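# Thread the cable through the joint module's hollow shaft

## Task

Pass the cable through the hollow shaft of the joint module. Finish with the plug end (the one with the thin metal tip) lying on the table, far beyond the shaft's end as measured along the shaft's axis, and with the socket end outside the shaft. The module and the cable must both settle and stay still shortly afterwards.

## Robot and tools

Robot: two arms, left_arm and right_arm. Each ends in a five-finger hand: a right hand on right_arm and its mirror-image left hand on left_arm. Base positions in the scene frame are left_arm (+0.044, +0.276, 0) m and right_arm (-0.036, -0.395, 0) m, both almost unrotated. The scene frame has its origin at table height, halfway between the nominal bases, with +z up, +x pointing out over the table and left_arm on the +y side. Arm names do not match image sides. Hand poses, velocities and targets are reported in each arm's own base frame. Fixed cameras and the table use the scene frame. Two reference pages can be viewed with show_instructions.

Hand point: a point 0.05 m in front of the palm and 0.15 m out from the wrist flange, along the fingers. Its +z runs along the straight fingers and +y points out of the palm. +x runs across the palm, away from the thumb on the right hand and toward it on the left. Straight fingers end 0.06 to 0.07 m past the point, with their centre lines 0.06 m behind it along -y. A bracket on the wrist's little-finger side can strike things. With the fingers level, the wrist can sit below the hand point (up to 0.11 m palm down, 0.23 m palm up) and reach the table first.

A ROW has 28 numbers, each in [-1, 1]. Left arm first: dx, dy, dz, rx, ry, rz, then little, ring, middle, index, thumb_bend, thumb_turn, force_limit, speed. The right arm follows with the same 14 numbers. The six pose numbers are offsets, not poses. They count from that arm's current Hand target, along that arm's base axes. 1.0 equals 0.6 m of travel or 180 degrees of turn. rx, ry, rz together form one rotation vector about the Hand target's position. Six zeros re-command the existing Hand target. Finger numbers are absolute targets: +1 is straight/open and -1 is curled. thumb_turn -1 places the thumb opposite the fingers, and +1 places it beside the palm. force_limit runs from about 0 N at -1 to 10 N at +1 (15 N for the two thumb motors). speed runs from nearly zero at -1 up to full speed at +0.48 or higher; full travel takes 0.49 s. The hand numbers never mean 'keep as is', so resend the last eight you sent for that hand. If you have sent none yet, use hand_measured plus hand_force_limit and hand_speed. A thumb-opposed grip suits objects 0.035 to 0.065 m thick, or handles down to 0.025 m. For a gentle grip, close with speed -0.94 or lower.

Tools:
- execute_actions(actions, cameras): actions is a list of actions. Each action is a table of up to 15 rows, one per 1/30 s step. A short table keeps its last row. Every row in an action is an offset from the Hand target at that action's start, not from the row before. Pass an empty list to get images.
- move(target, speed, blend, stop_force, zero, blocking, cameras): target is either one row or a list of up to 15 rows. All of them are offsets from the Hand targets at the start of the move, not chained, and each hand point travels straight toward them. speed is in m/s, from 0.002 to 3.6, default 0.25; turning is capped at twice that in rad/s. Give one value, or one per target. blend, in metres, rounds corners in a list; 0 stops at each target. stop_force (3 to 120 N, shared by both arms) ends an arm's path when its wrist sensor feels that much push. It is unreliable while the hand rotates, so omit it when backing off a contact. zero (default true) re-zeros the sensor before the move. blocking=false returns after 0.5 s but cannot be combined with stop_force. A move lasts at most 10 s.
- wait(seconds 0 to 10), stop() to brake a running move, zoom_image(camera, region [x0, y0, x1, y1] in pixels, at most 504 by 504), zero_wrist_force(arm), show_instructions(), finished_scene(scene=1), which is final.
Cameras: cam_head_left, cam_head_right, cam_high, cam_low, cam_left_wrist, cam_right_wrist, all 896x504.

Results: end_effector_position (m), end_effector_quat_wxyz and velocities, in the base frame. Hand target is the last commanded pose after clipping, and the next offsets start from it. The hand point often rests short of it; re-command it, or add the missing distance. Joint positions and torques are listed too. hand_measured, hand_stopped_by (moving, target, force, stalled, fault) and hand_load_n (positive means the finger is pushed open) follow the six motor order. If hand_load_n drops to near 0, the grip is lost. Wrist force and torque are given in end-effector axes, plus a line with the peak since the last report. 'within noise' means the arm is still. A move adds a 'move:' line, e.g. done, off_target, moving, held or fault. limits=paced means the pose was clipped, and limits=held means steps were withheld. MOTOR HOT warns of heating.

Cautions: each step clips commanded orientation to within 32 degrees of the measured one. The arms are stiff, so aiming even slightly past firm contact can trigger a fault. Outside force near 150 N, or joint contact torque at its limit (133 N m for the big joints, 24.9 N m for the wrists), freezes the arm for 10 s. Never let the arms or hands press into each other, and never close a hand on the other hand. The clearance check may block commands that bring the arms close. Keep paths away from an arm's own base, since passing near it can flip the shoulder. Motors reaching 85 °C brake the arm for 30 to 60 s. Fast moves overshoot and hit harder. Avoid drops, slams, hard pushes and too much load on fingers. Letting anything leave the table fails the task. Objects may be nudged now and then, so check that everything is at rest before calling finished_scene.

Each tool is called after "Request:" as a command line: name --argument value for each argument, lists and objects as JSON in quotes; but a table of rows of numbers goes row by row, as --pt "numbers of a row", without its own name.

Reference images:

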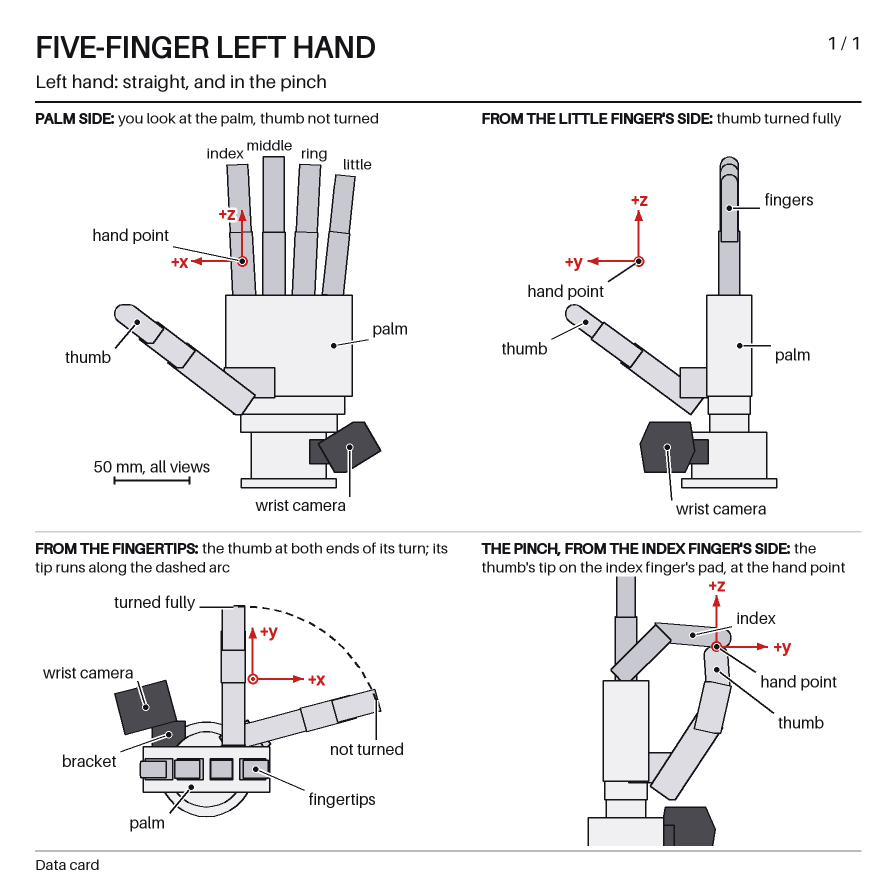

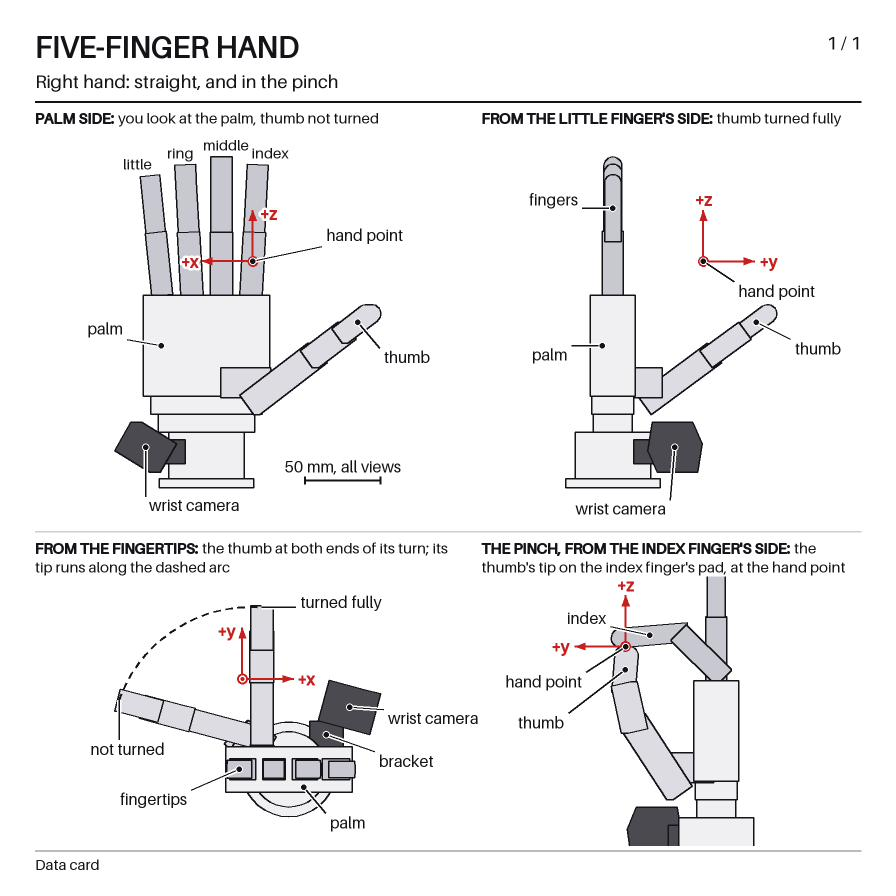

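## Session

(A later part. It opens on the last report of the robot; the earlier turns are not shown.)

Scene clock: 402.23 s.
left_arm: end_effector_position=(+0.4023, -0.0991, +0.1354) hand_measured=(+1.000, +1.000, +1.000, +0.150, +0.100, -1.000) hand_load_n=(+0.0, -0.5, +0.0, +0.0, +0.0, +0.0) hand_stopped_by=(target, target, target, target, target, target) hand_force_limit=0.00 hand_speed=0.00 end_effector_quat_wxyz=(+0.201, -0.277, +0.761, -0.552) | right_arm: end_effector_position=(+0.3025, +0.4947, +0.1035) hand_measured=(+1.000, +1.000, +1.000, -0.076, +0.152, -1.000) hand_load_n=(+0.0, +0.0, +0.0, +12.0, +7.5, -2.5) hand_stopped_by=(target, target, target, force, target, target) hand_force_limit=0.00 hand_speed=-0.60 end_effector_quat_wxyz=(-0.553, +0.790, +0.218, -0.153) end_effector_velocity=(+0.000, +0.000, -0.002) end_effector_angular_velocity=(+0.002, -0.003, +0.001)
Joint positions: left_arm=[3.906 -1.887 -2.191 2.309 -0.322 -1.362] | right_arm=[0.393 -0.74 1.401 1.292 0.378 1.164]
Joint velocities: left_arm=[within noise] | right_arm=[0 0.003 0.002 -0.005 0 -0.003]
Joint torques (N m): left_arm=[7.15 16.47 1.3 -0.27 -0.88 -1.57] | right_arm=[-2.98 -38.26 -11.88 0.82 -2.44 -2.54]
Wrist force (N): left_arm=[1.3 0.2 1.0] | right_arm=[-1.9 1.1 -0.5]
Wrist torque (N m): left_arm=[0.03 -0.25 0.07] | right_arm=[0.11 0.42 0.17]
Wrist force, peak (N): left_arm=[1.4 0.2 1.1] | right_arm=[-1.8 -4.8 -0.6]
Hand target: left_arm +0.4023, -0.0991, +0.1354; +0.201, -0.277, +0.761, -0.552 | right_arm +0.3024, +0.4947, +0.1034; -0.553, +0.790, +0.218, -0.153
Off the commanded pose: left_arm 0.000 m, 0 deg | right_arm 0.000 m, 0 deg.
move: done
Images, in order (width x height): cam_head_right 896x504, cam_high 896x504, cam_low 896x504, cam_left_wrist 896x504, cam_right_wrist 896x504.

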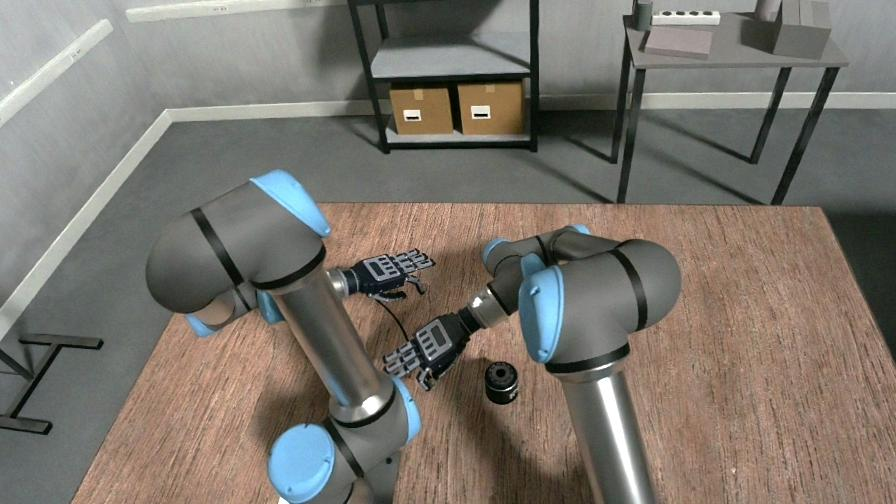

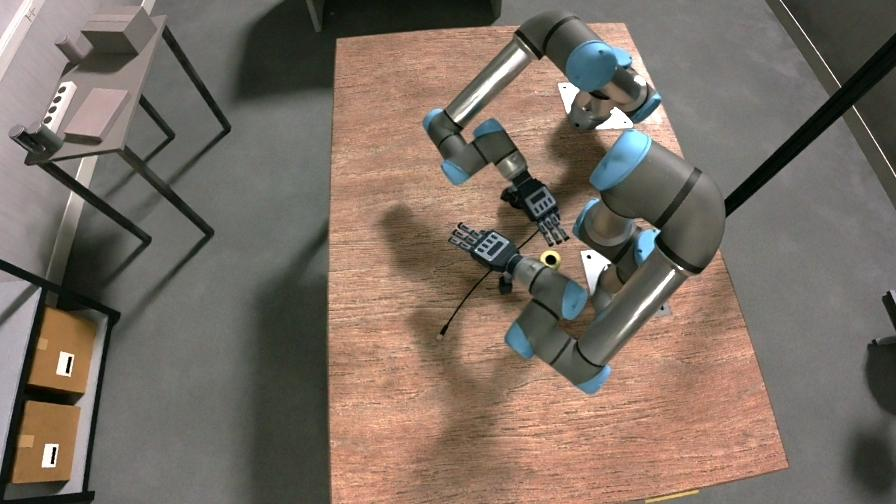

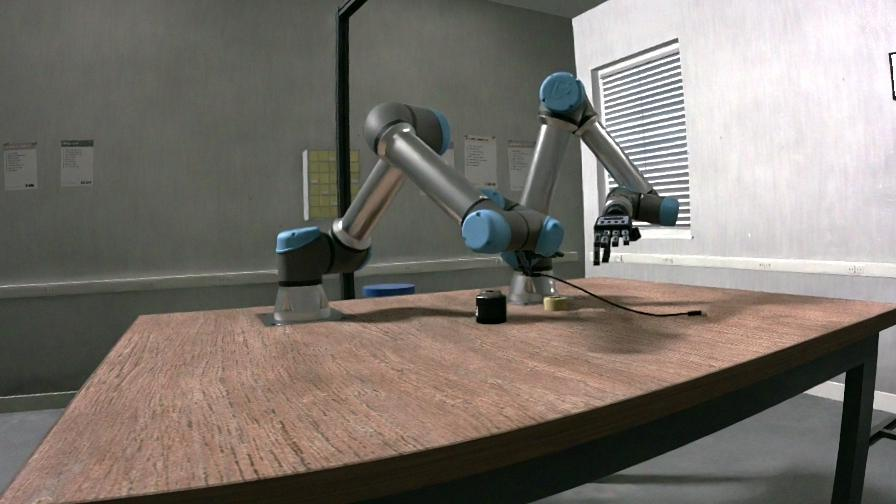

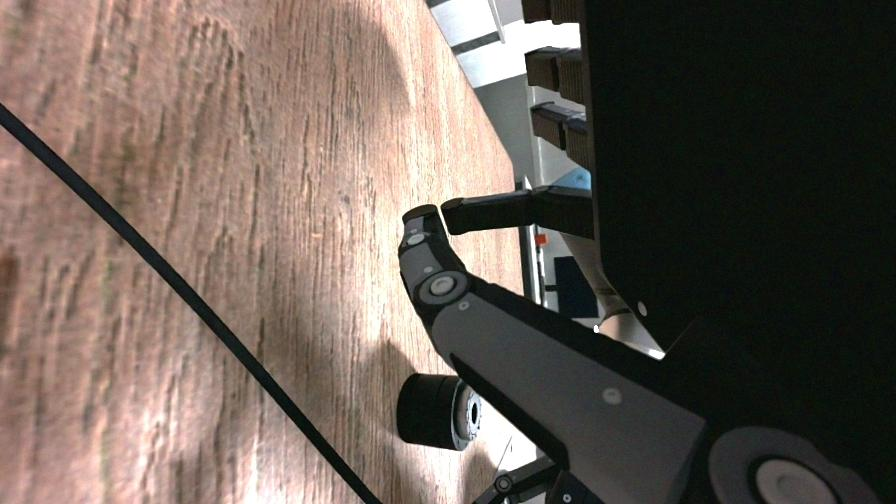

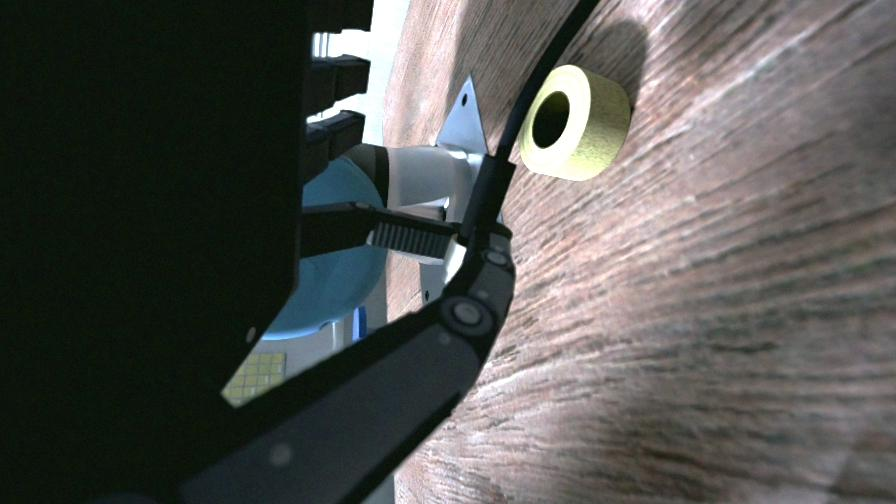

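Request:
move --target '[-0.004,0.038,0.275,-0.102,0.1214,0.0515,1,1,1,0.5,0.1,-1,0,0,0.133,0,0.18,-0.0807,0.1343,-0.057,1,1,1,-0.6,0.15,-1,0,-0.6]' --speed 0.2 --cameras '["all"]'

Request:
zoom_image --camera "cam_low" --region '[440, 160, 720, 330]'

Scene clock: 434.83 s.
left_arm: end_effector_position=(+0.3999, -0.0762, +0.3003) hand_measured=(+1.000, +1.000, +1.000, +0.500, +0.100, -1.000) hand_load_n=(+0.0, +0.0, -0.5, +0.0, +0.0, +0.0) hand_stopped_by=(target, target, target, target, target, target) hand_force_limit=0.00 hand_speed=0.00 end_effector_quat_wxyz=(+0.051, -0.464, +0.663, -0.585) | right_arm: end_effector_position=(+0.3823, +0.4946, +0.2113) hand_measured=(+1.000, +1.000, +1.000, -0.076, +0.152, -1.000) hand_load_n=(+0.0, +0.0, +0.0, +12.0, +7.5, -3.0) hand_stopped_by=(target, target, target, force, target, target) hand_force_limit=0.00 hand_speed=-0.60 end_effector_quat_wxyz=(-0.494, +0.819, +0.007, -0.291)
Joint positions: left_arm=[3.984 -1.709 -2 1.723 -0.346 -1.656] | right_arm=[0.338 -0.633 0.973 1.735 0.402 1.555]
Joint torques (N m): left_arm=[-7.83 12.94 6.73 -2.52 2.85 -0.61] | right_arm=[6.67 -54.62 -10.08 3.38 -2.72 -1.21]
Wrist force (N): left_arm=[1.2 0.2 0.4] | right_arm=[-1.7 1.1 -1.2]
Wrist torque (N m): left_arm=[0.01 -0.18 -0.01] | right_arm=[0.19 0.51 0.29]
Wrist force, peak (N): left_arm=[1.7 1.4 1.2] | right_arm=[-3.0 1.4 -0.1]
Hand target: left_arm +0.3999, -0.0763, +0.3004; +0.051, -0.464, +0.663, -0.585 | right_arm +0.3822, +0.4947, +0.2114; -0.494, +0.819, +0.007, -0.291
Off the commanded pose: left_arm 0.000 m, 0 deg | right_arm 0.000 m, 0 deg.
move: done

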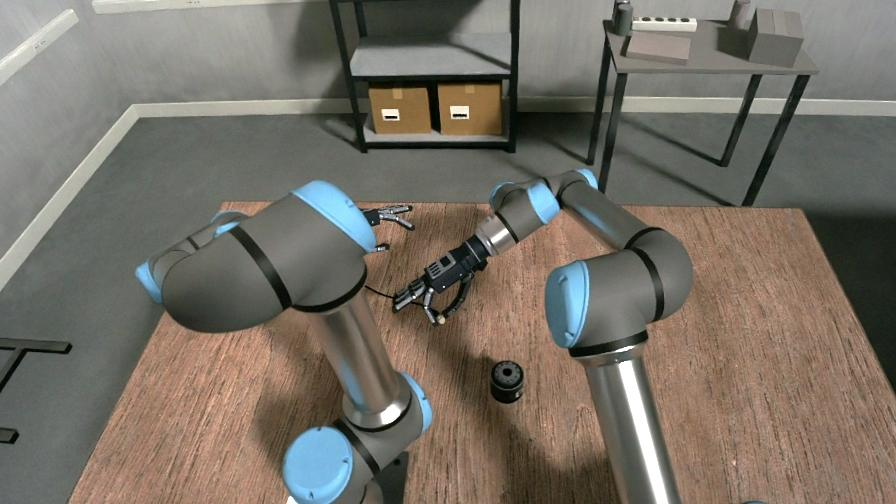

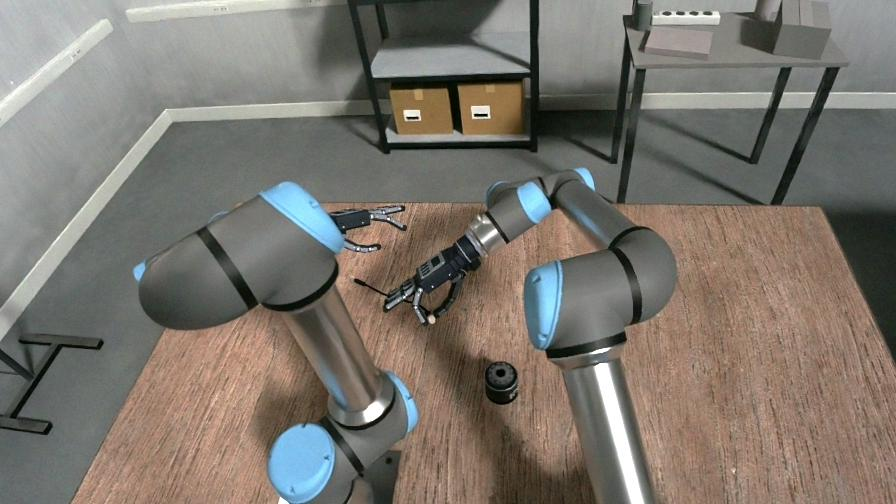

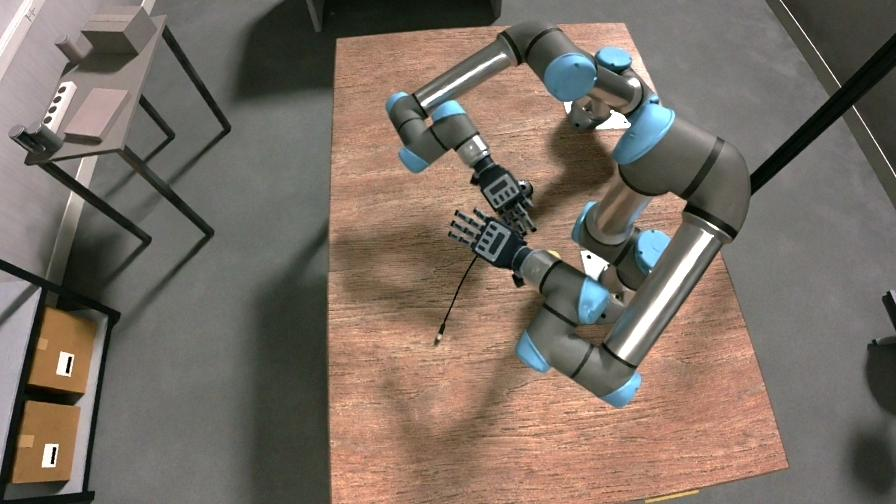

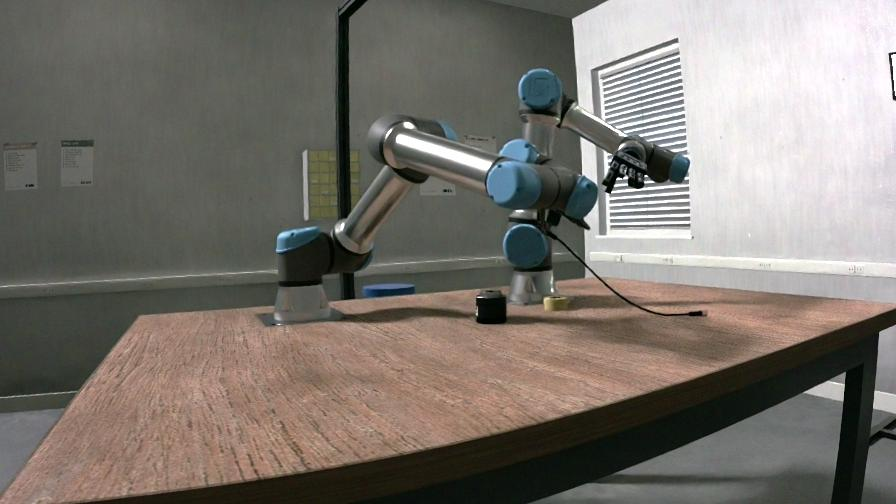

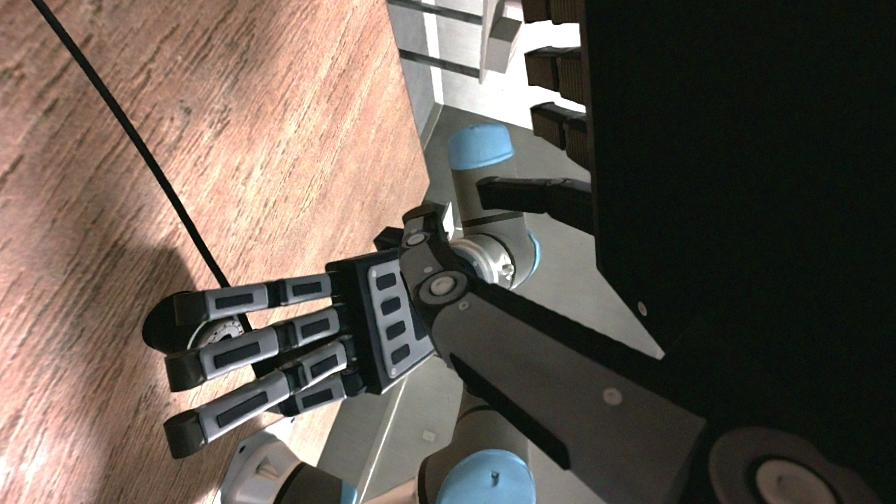

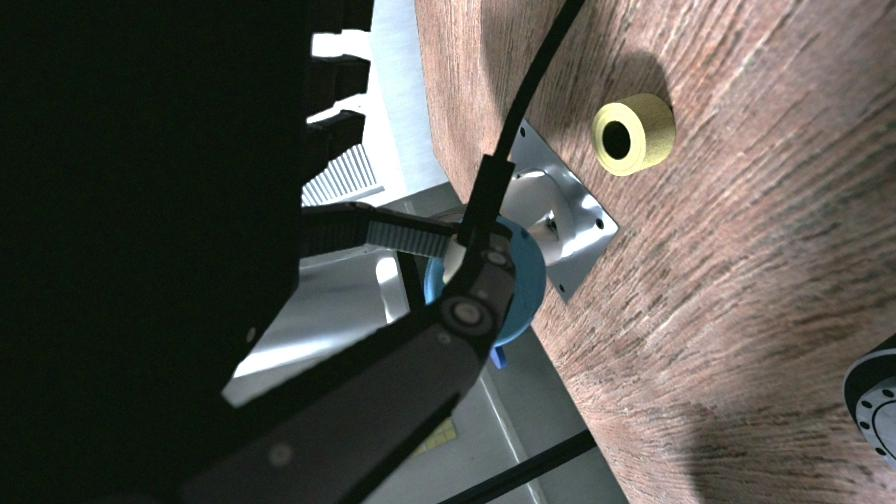

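Scaled by 1.800 from the camera's 896x504 image, which has a finer 1280x720 frame.

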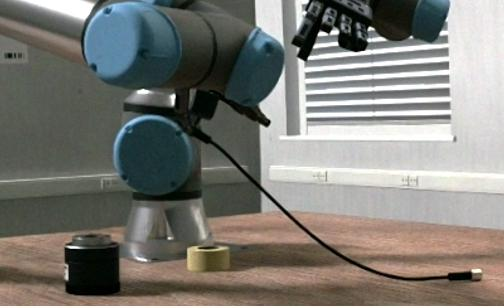

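Request:
move --target '[0.02,0.004,-0.2,-0.0408,0.0486,0.0206,1,1,1,0.5,0.1,-1,0,0,0,0,0,0,0,0,1,1,1,-0.6,0.15,-1,0,-0.6]' --speed 0.15 --cameras '["cam_left_wrist","cam_low","cam_high","cam_head_right"]'

Request:
zoom_image --camera "cam_low" --region '[500, 170, 720, 330]'

Request:
zoom_image --camera "cam_high" --region '[420, 160, 580, 300]'

Scene clock: 454.60 s.
left_arm: end_effector_position=(+0.4119, -0.0740, +0.1805) hand_measured=(+1.000, +1.000, +1.000, +0.500, +0.100, -1.000) hand_load_n=(+0.0, +0.0, +0.0, +0.0, +0.0, +0.0) hand_stopped_by=(target, target, target, target, target, target) hand_force_limit=0.00 hand_speed=0.00 end_effector_quat_wxyz=(-0.010, -0.531, +0.611, -0.587) | right_arm: end_effector_position=(+0.3822, +0.4947, +0.2114) hand_measured=(+1.000, +1.000, +1.000, -0.076, +0.152, -1.000) hand_load_n=(+0.0, +0.0, +0.0, +12.0, +7.5, -2.5) hand_stopped_by=(target, target, target, force, target, target) hand_force_limit=0.00 hand_speed=-0.60 end_effector_quat_wxyz=(-0.494, +0.819, +0.007, -0.291)
Joint positions: left_arm=[3.97 -1.976 -2.073 2.098 -0.341 -1.904] | right_arm=[0.338 -0.633 0.973 1.736 0.402 1.555]
Joint torques (N m): left_arm=[4.5 18.09 18.27 -3.55 1.45 1.74] | right_arm=[6.9 -55.05 -27.81 3.96 -3.2 2.21]
Wrist force (N): left_arm=[1.1 0.4 0.1] | right_arm=[-1.5 0.7 -0.6]
Wrist torque (N m): left_arm=[0.03 -0.16 0.08] | right_arm=[0.10 0.46 0.28]
Wrist force, peak (N): left_arm=[2.4 -1.0 -0.1] | right_arm=[-1.9 1.1 -1.1]
Hand target: left_arm +0.4119, -0.0739, +0.1804; -0.010, -0.531, +0.611, -0.587 | right_arm +0.3822, +0.4947, +0.2114; -0.494, +0.819, +0.007, -0.291
Off the commanded pose: left_arm 0.000 m, 0 deg | right_arm 0.000 m, 0 deg.
move: done
Images, in order (width x height): cam_head_right 896x504, cam_high 896x504, cam_low 896x504, cam_left_wrist 896x504.

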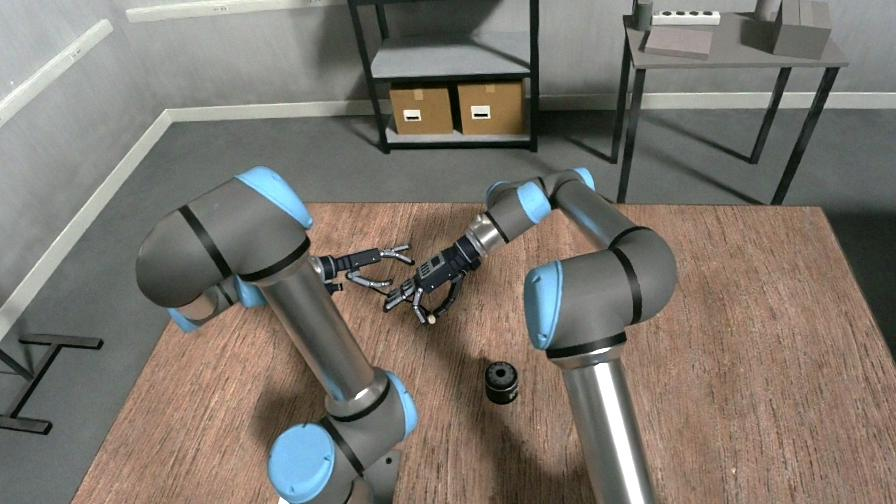

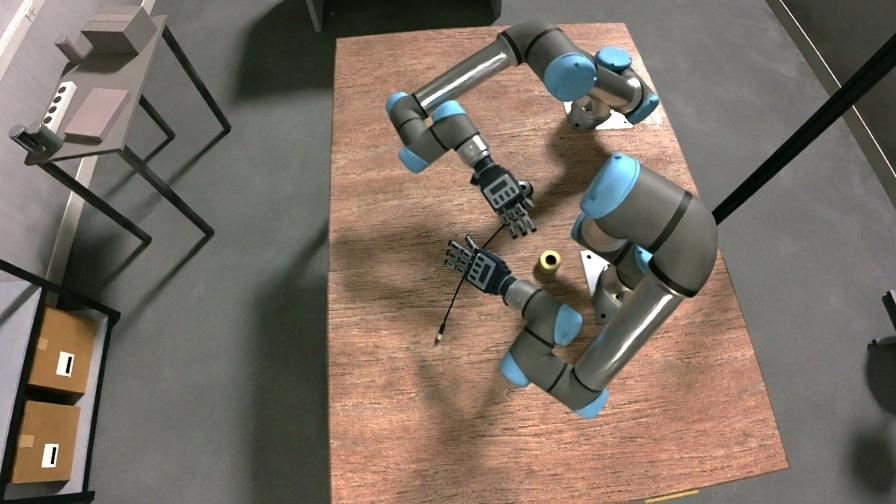

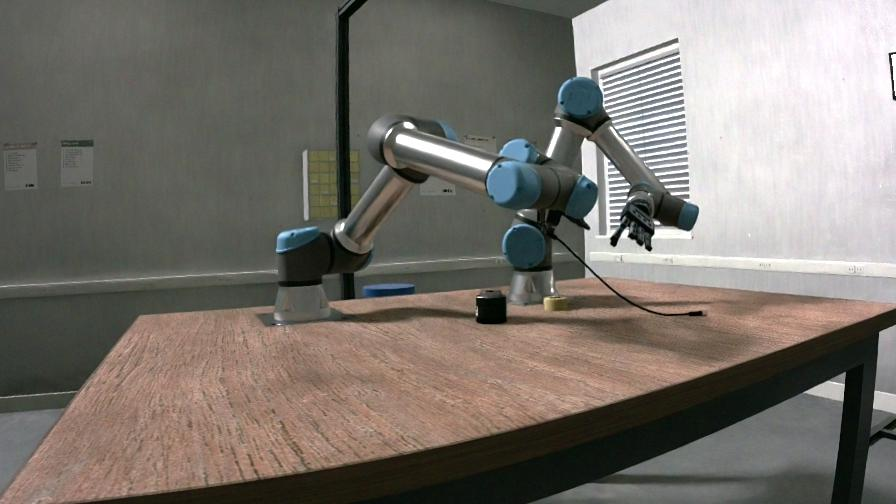

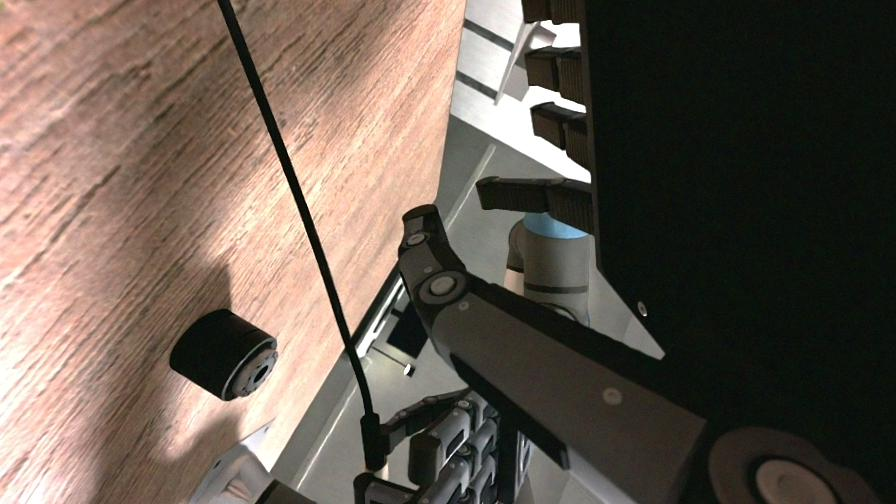

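Scaled by 2.291 from the camera's 896x504 image, which has a finer 1280x720 frame.

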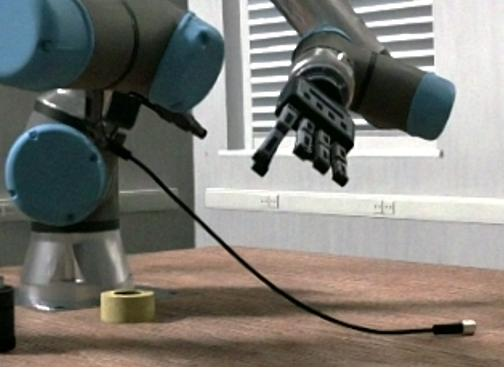

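Scaled by 3.150 from the camera's 896x504 image, which has a finer 1280x720 frame.

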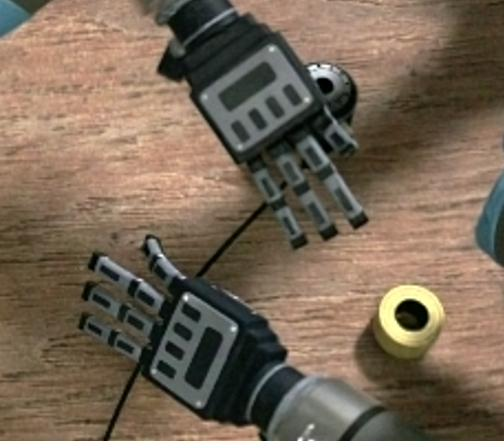

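Request:
move --target '[-0.044,-0.017,-0.0472,0,0,0,1,1,1,0.5,0.1,-1,0,0,0,0,0,0,0,0,1,1,1,-0.6,0.15,-1,0,-0.6]' --speed 0.1 --cameras '["cam_left_wrist","cam_low","cam_high"]'

Request:
zoom_image --camera "cam_low" --region '[500, 170, 720, 330]'

Scene clock: 461.67 s.
left_arm: end_effector_position=(+0.3855, -0.0840, +0.1521) hand_measured=(+1.000, +1.000, +1.000, +0.500, +0.100, -1.000) hand_load_n=(+0.0, +0.0, +0.0, +0.0, +0.5, +0.0) hand_stopped_by=(target, target, target, target, target, target) hand_force_limit=0.00 hand_speed=0.00 end_effector_quat_wxyz=(-0.010, -0.531, +0.611, -0.587) | right_arm: end_effector_position=(+0.3822, +0.4947, +0.2114) hand_measured=(+1.000, +1.000, +1.000, -0.076, +0.152, -1.000) hand_load_n=(+0.0, +0.0, +0.0, +12.0, +7.5, -2.5) hand_stopped_by=(target, target, target, force, target, target) hand_force_limit=0.00 hand_speed=-0.60 end_effector_quat_wxyz=(-0.494, +0.819, +0.007, -0.291)
Joint positions: left_arm=[4.014 -2.01 -2.188 2.139 -0.359 -1.788] | right_arm=[0.338 -0.633 0.973 1.736 0.402 1.555]
Joint torques (N m): left_arm=[-7.84 32.57 12.93 -4.41 3.63 -1.72] | right_arm=[5.98 -55.55 -27.23 3.87 -3.36 1.31]
Wrist force (N): left_arm=[1.2 0.3 0.0] | right_arm=[-1.5 0.8 -0.9]
Wrist torque (N m): left_arm=[-0.01 -0.20 0.13] | right_arm=[0.12 0.47 0.28]
Wrist force, peak (N): left_arm=[1.3 1.6 0.3] | right_arm=[-1.7 1.3 -1.2]
Hand target: left_arm +0.3855, -0.0841, +0.1521; -0.010, -0.531, +0.611, -0.587 | right_arm +0.3822, +0.4947, +0.2114; -0.494, +0.819, +0.007, -0.291
Off the commanded pose: left_arm 0.000 m, 0 deg | right_arm 0.000 m, 0 deg.
move: done
Images, in order (width x height): cam_high 896x504, cam_low 896x504, cam_left_wrist 896x504.

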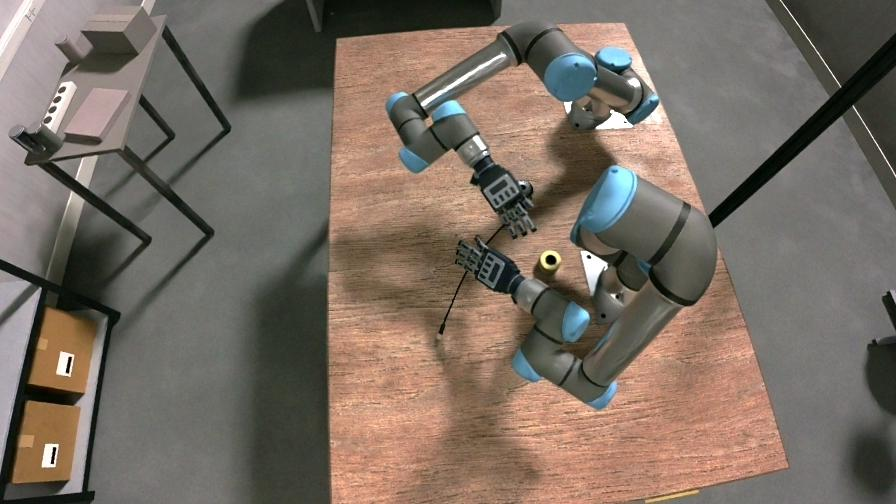

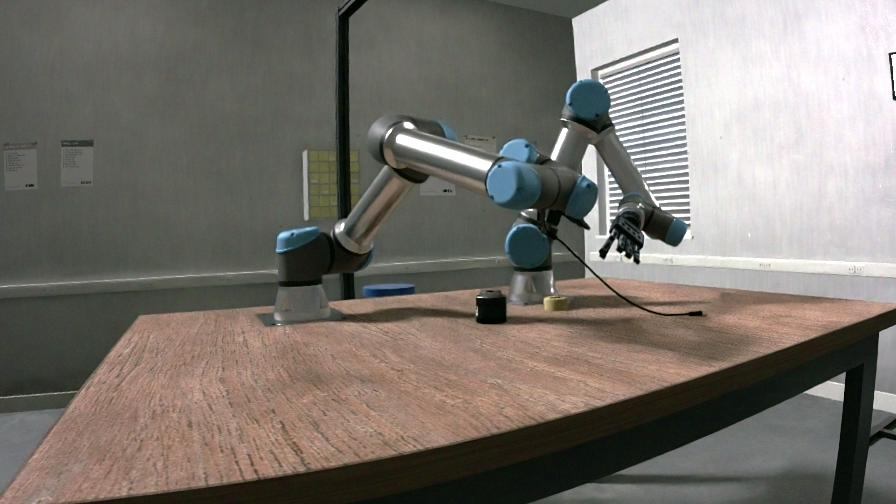

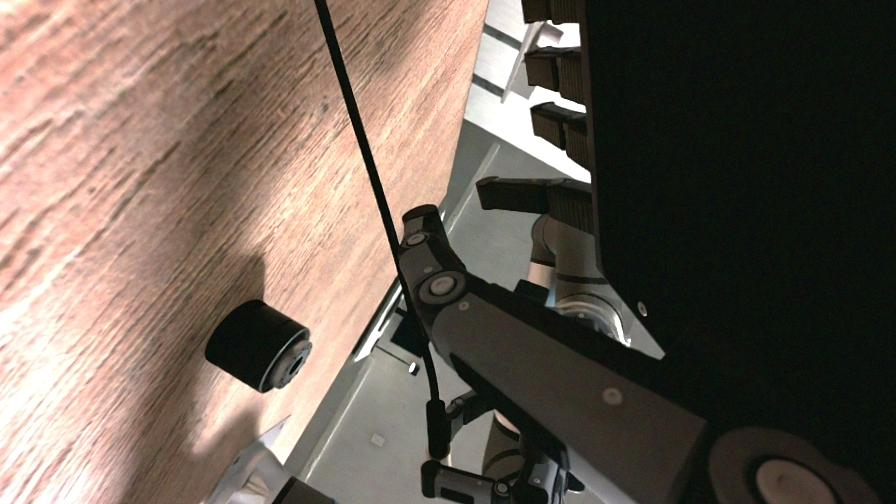

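Scaled by 2.291 from the camera's 896x504 image, which has a finer 1280x720 frame.

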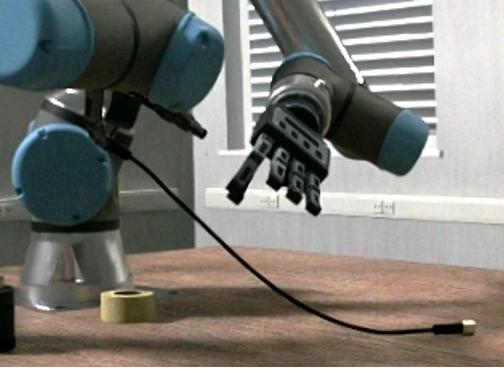

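Request:
move --target '[0.026,-0.0135,-0.0858,0,0,0,1,1,1,0.5,0.1,-1,0,0,0,0,0,0,0,0,1,1,1,-0.6,0.15,-1,0,-0.6]' --speed 0.1 --cameras '["cam_left_wrist","cam_low","cam_high"]'

Request:
zoom_image --camera "cam_low" --region '[500, 170, 720, 330]'

Scene clock: 474.73 s.
left_arm: end_effector_position=(+0.4011, -0.0922, +0.1006) hand_measured=(+1.000, +1.000, +1.000, +0.500, +0.100, -1.000) hand_load_n=(+0.0, -0.5, +0.0, +0.0, +0.0, +0.0) hand_stopped_by=(target, target, target, target, target, target) hand_force_limit=0.00 hand_speed=0.00 end_effector_quat_wxyz=(-0.010, -0.531, +0.611, -0.587) | right_arm: end_effector_position=(+0.3822, +0.4947, +0.2114) hand_measured=(+1.000, +1.000, +1.000, -0.076, +0.152, -1.000) hand_load_n=(+0.0, -0.5, +0.0, +12.0, +7.5, -3.0) hand_stopped_by=(target, target, target, force, target, target) hand_force_limit=0.00 hand_speed=-0.60 end_effector_quat_wxyz=(-0.494, +0.819, +0.007, -0.291)
Joint positions: left_arm=[3.955 -2.129 -2.144 2.363 -0.335 -1.945] | right_arm=[0.338 -0.633 0.973 1.736 0.402 1.555]
Joint torques (N m): left_arm=[8.01 24.32 -2.56 -3.86 -1.16 1.67] | right_arm=[4.87 -54.91 -25.57 3.14 -3.63 0.4]
Wrist force (N): left_arm=[0.7 0.6 0.2] | right_arm=[-1.6 1.0 -0.9]
Wrist torque (N m): left_arm=[0.09 -0.12 -0.02] | right_arm=[0.15 0.49 0.29]
Wrist force, peak (N): left_arm=[1.9 0.0 -0.2] | right_arm=[-2.0 0.8 -1.3]
Hand target: left_arm +0.4011, -0.0922, +0.1006; -0.010, -0.531, +0.611, -0.587 | right_arm +0.3822, +0.4947, +0.2114; -0.494, +0.819, +0.007, -0.291
Off the commanded pose: left_arm 0.000 m, 0 deg | right_arm 0.000 m, 0 deg.
move: done
Images, in order (width x height): cam_high 896x504, cam_low 896x504, cam_left_wrist 896x504.

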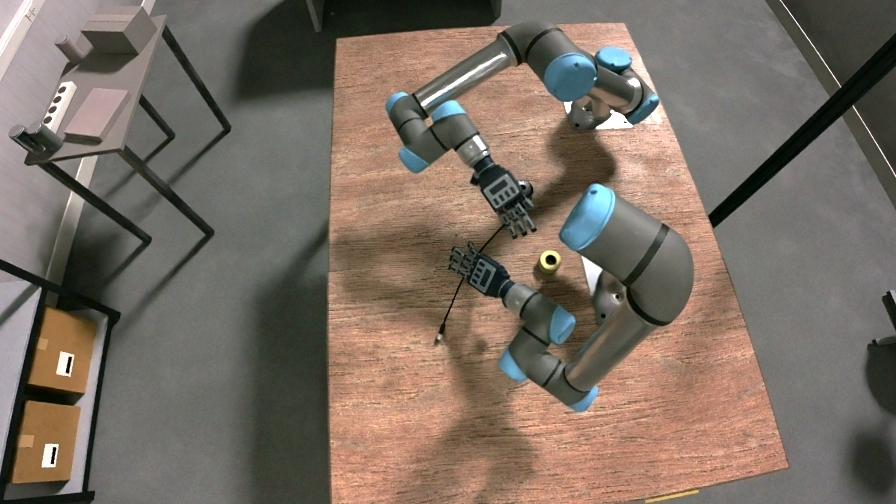

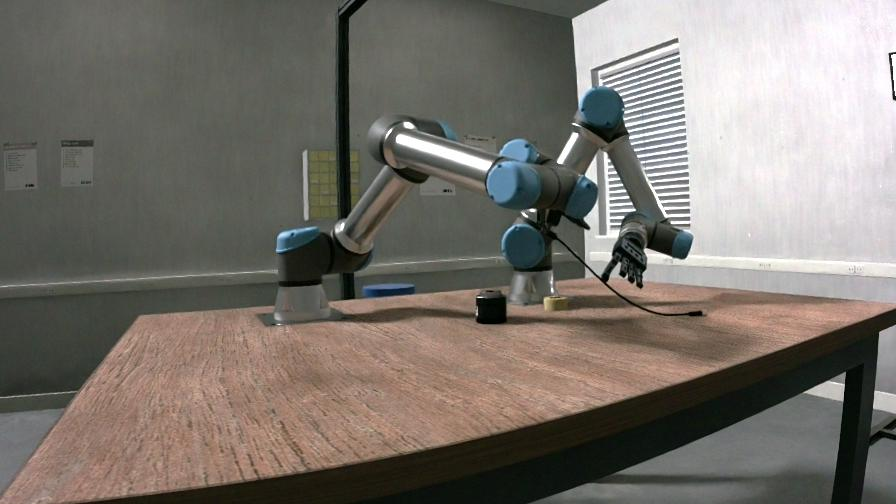

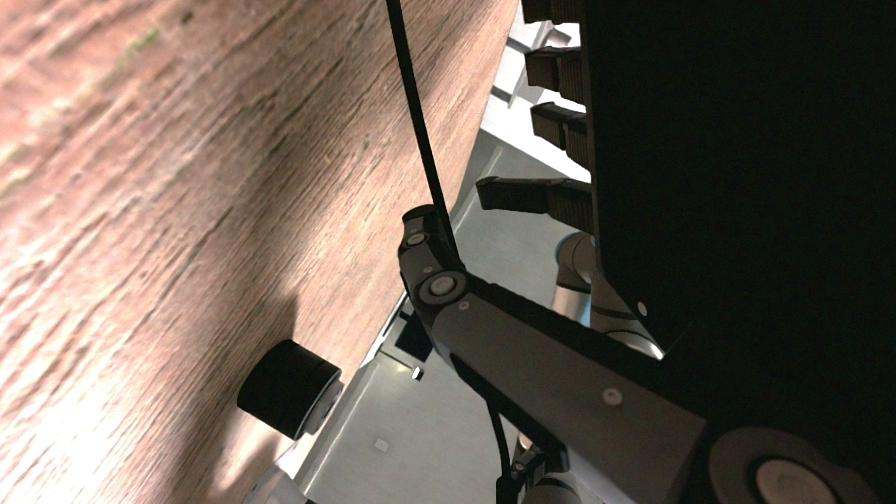

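Scaled by 2.291 from the camera's 896x504 image, which has a finer 1280x720 frame.

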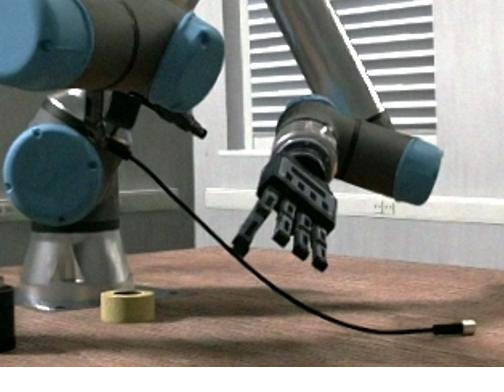

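Request:
move --target '[0.0408,-0.0486,-0.0206,0,0,0,1,1,1,0.5,0.1,-1,0,0,0,0,0,0,0,0,1,1,1,-0.6,0.15,-1,0,-0.6]' --speed 0.1 --cameras '["cam_left_wrist","cam_low","cam_high"]'

Request:
zoom_image --camera "cam_low" --region '[500, 170, 720, 330]'

Scene clock: 481.90 s.
left_arm: end_effector_position=(+0.4255, -0.1213, +0.0882) hand_measured=(+1.000, +1.000, +1.000, +0.500, +0.100, -1.000) hand_load_n=(+0.0, +0.0, -0.5, +0.0, +0.0, +0.0) hand_stopped_by=(target, target, target, target, target, target) hand_force_limit=0.00 hand_speed=0.00 end_effector_quat_wxyz=(-0.010, -0.531, +0.611, -0.587) | right_arm: end_effector_position=(+0.3822, +0.4947, +0.2114) hand_measured=(+1.000, +1.000, +1.000, -0.076, +0.152, -1.000) hand_load_n=(+0.0, -0.5, +0.0, +12.0, +7.5, -3.0) hand_stopped_by=(target, target, target, force, target, target) hand_force_limit=0.00 hand_speed=-0.60 end_effector_quat_wxyz=(-0.494, +0.819, +0.007, -0.291)
Joint positions: left_arm=[3.831 -2.098 -2.084 2.639 -0.316 -2.333] | right_arm=[0.338 -0.633 0.973 1.736 0.402 1.555]
Joint torques (N m): left_arm=[-1.09 20.81 11.23 -2.96 3.8 -1.51] | right_arm=[5.23 -55.03 -26.07 2.84 -3.48 -0.27]
Wrist force (N): left_arm=[1.3 0.2 0.2] | right_arm=[-1.6 0.9 -1.1]
Wrist torque (N m): left_arm=[0.02 -0.21 0.04] | right_arm=[0.16 0.50 0.29]
Wrist force, peak (N): left_arm=[1.2 0.7 -0.7] | right_arm=[-1.8 1.2 -1.2]
Hand target: left_arm +0.4256, -0.1213, +0.0882; -0.010, -0.531, +0.611, -0.587 | right_arm +0.3822, +0.4947, +0.2114; -0.494, +0.819, +0.007, -0.291
Off the commanded pose: left_arm 0.000 m, 0 deg | right_arm 0.000 m, 0 deg.
move: done
Images, in order (width x height): cam_high 896x504, cam_low 896x504, cam_left_wrist 896x504.

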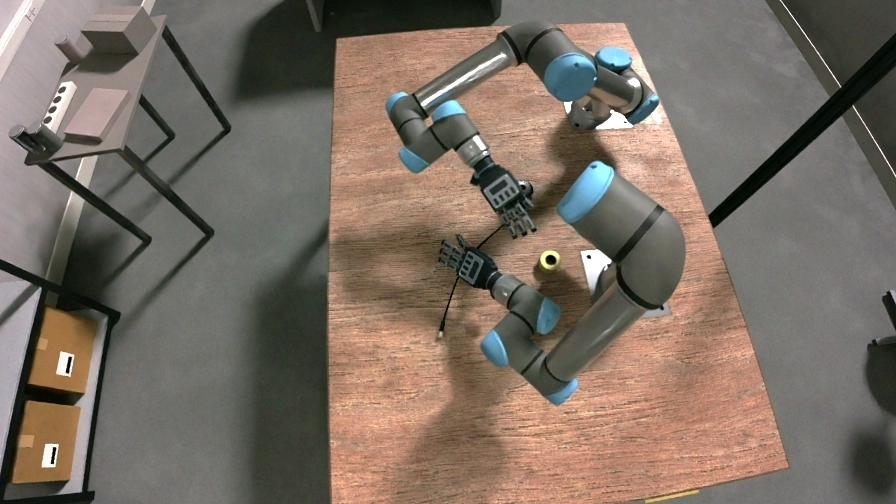

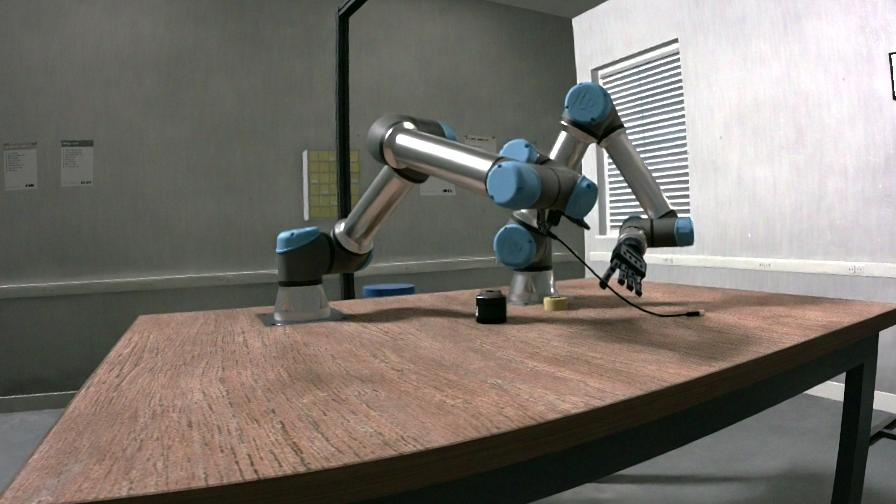

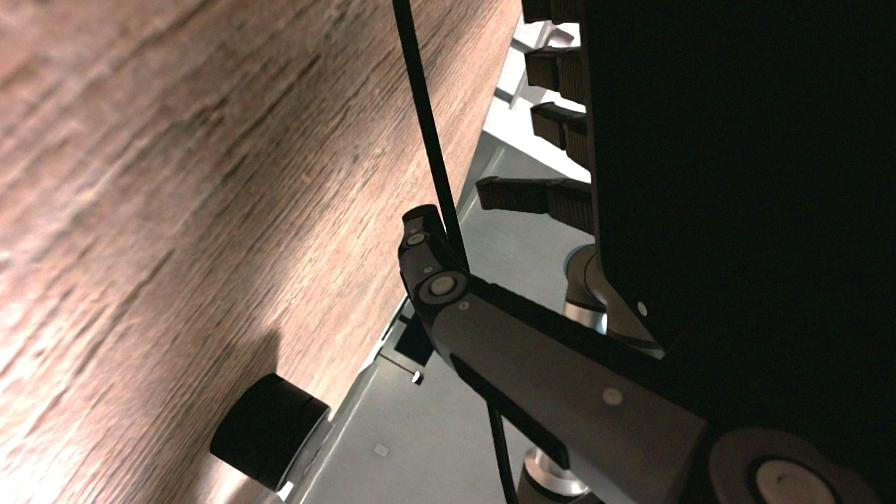

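Scaled by 2.291 from the camera's 896x504 image, which has a finer 1280x720 frame.

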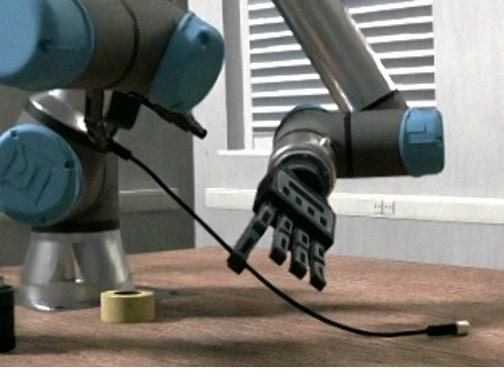

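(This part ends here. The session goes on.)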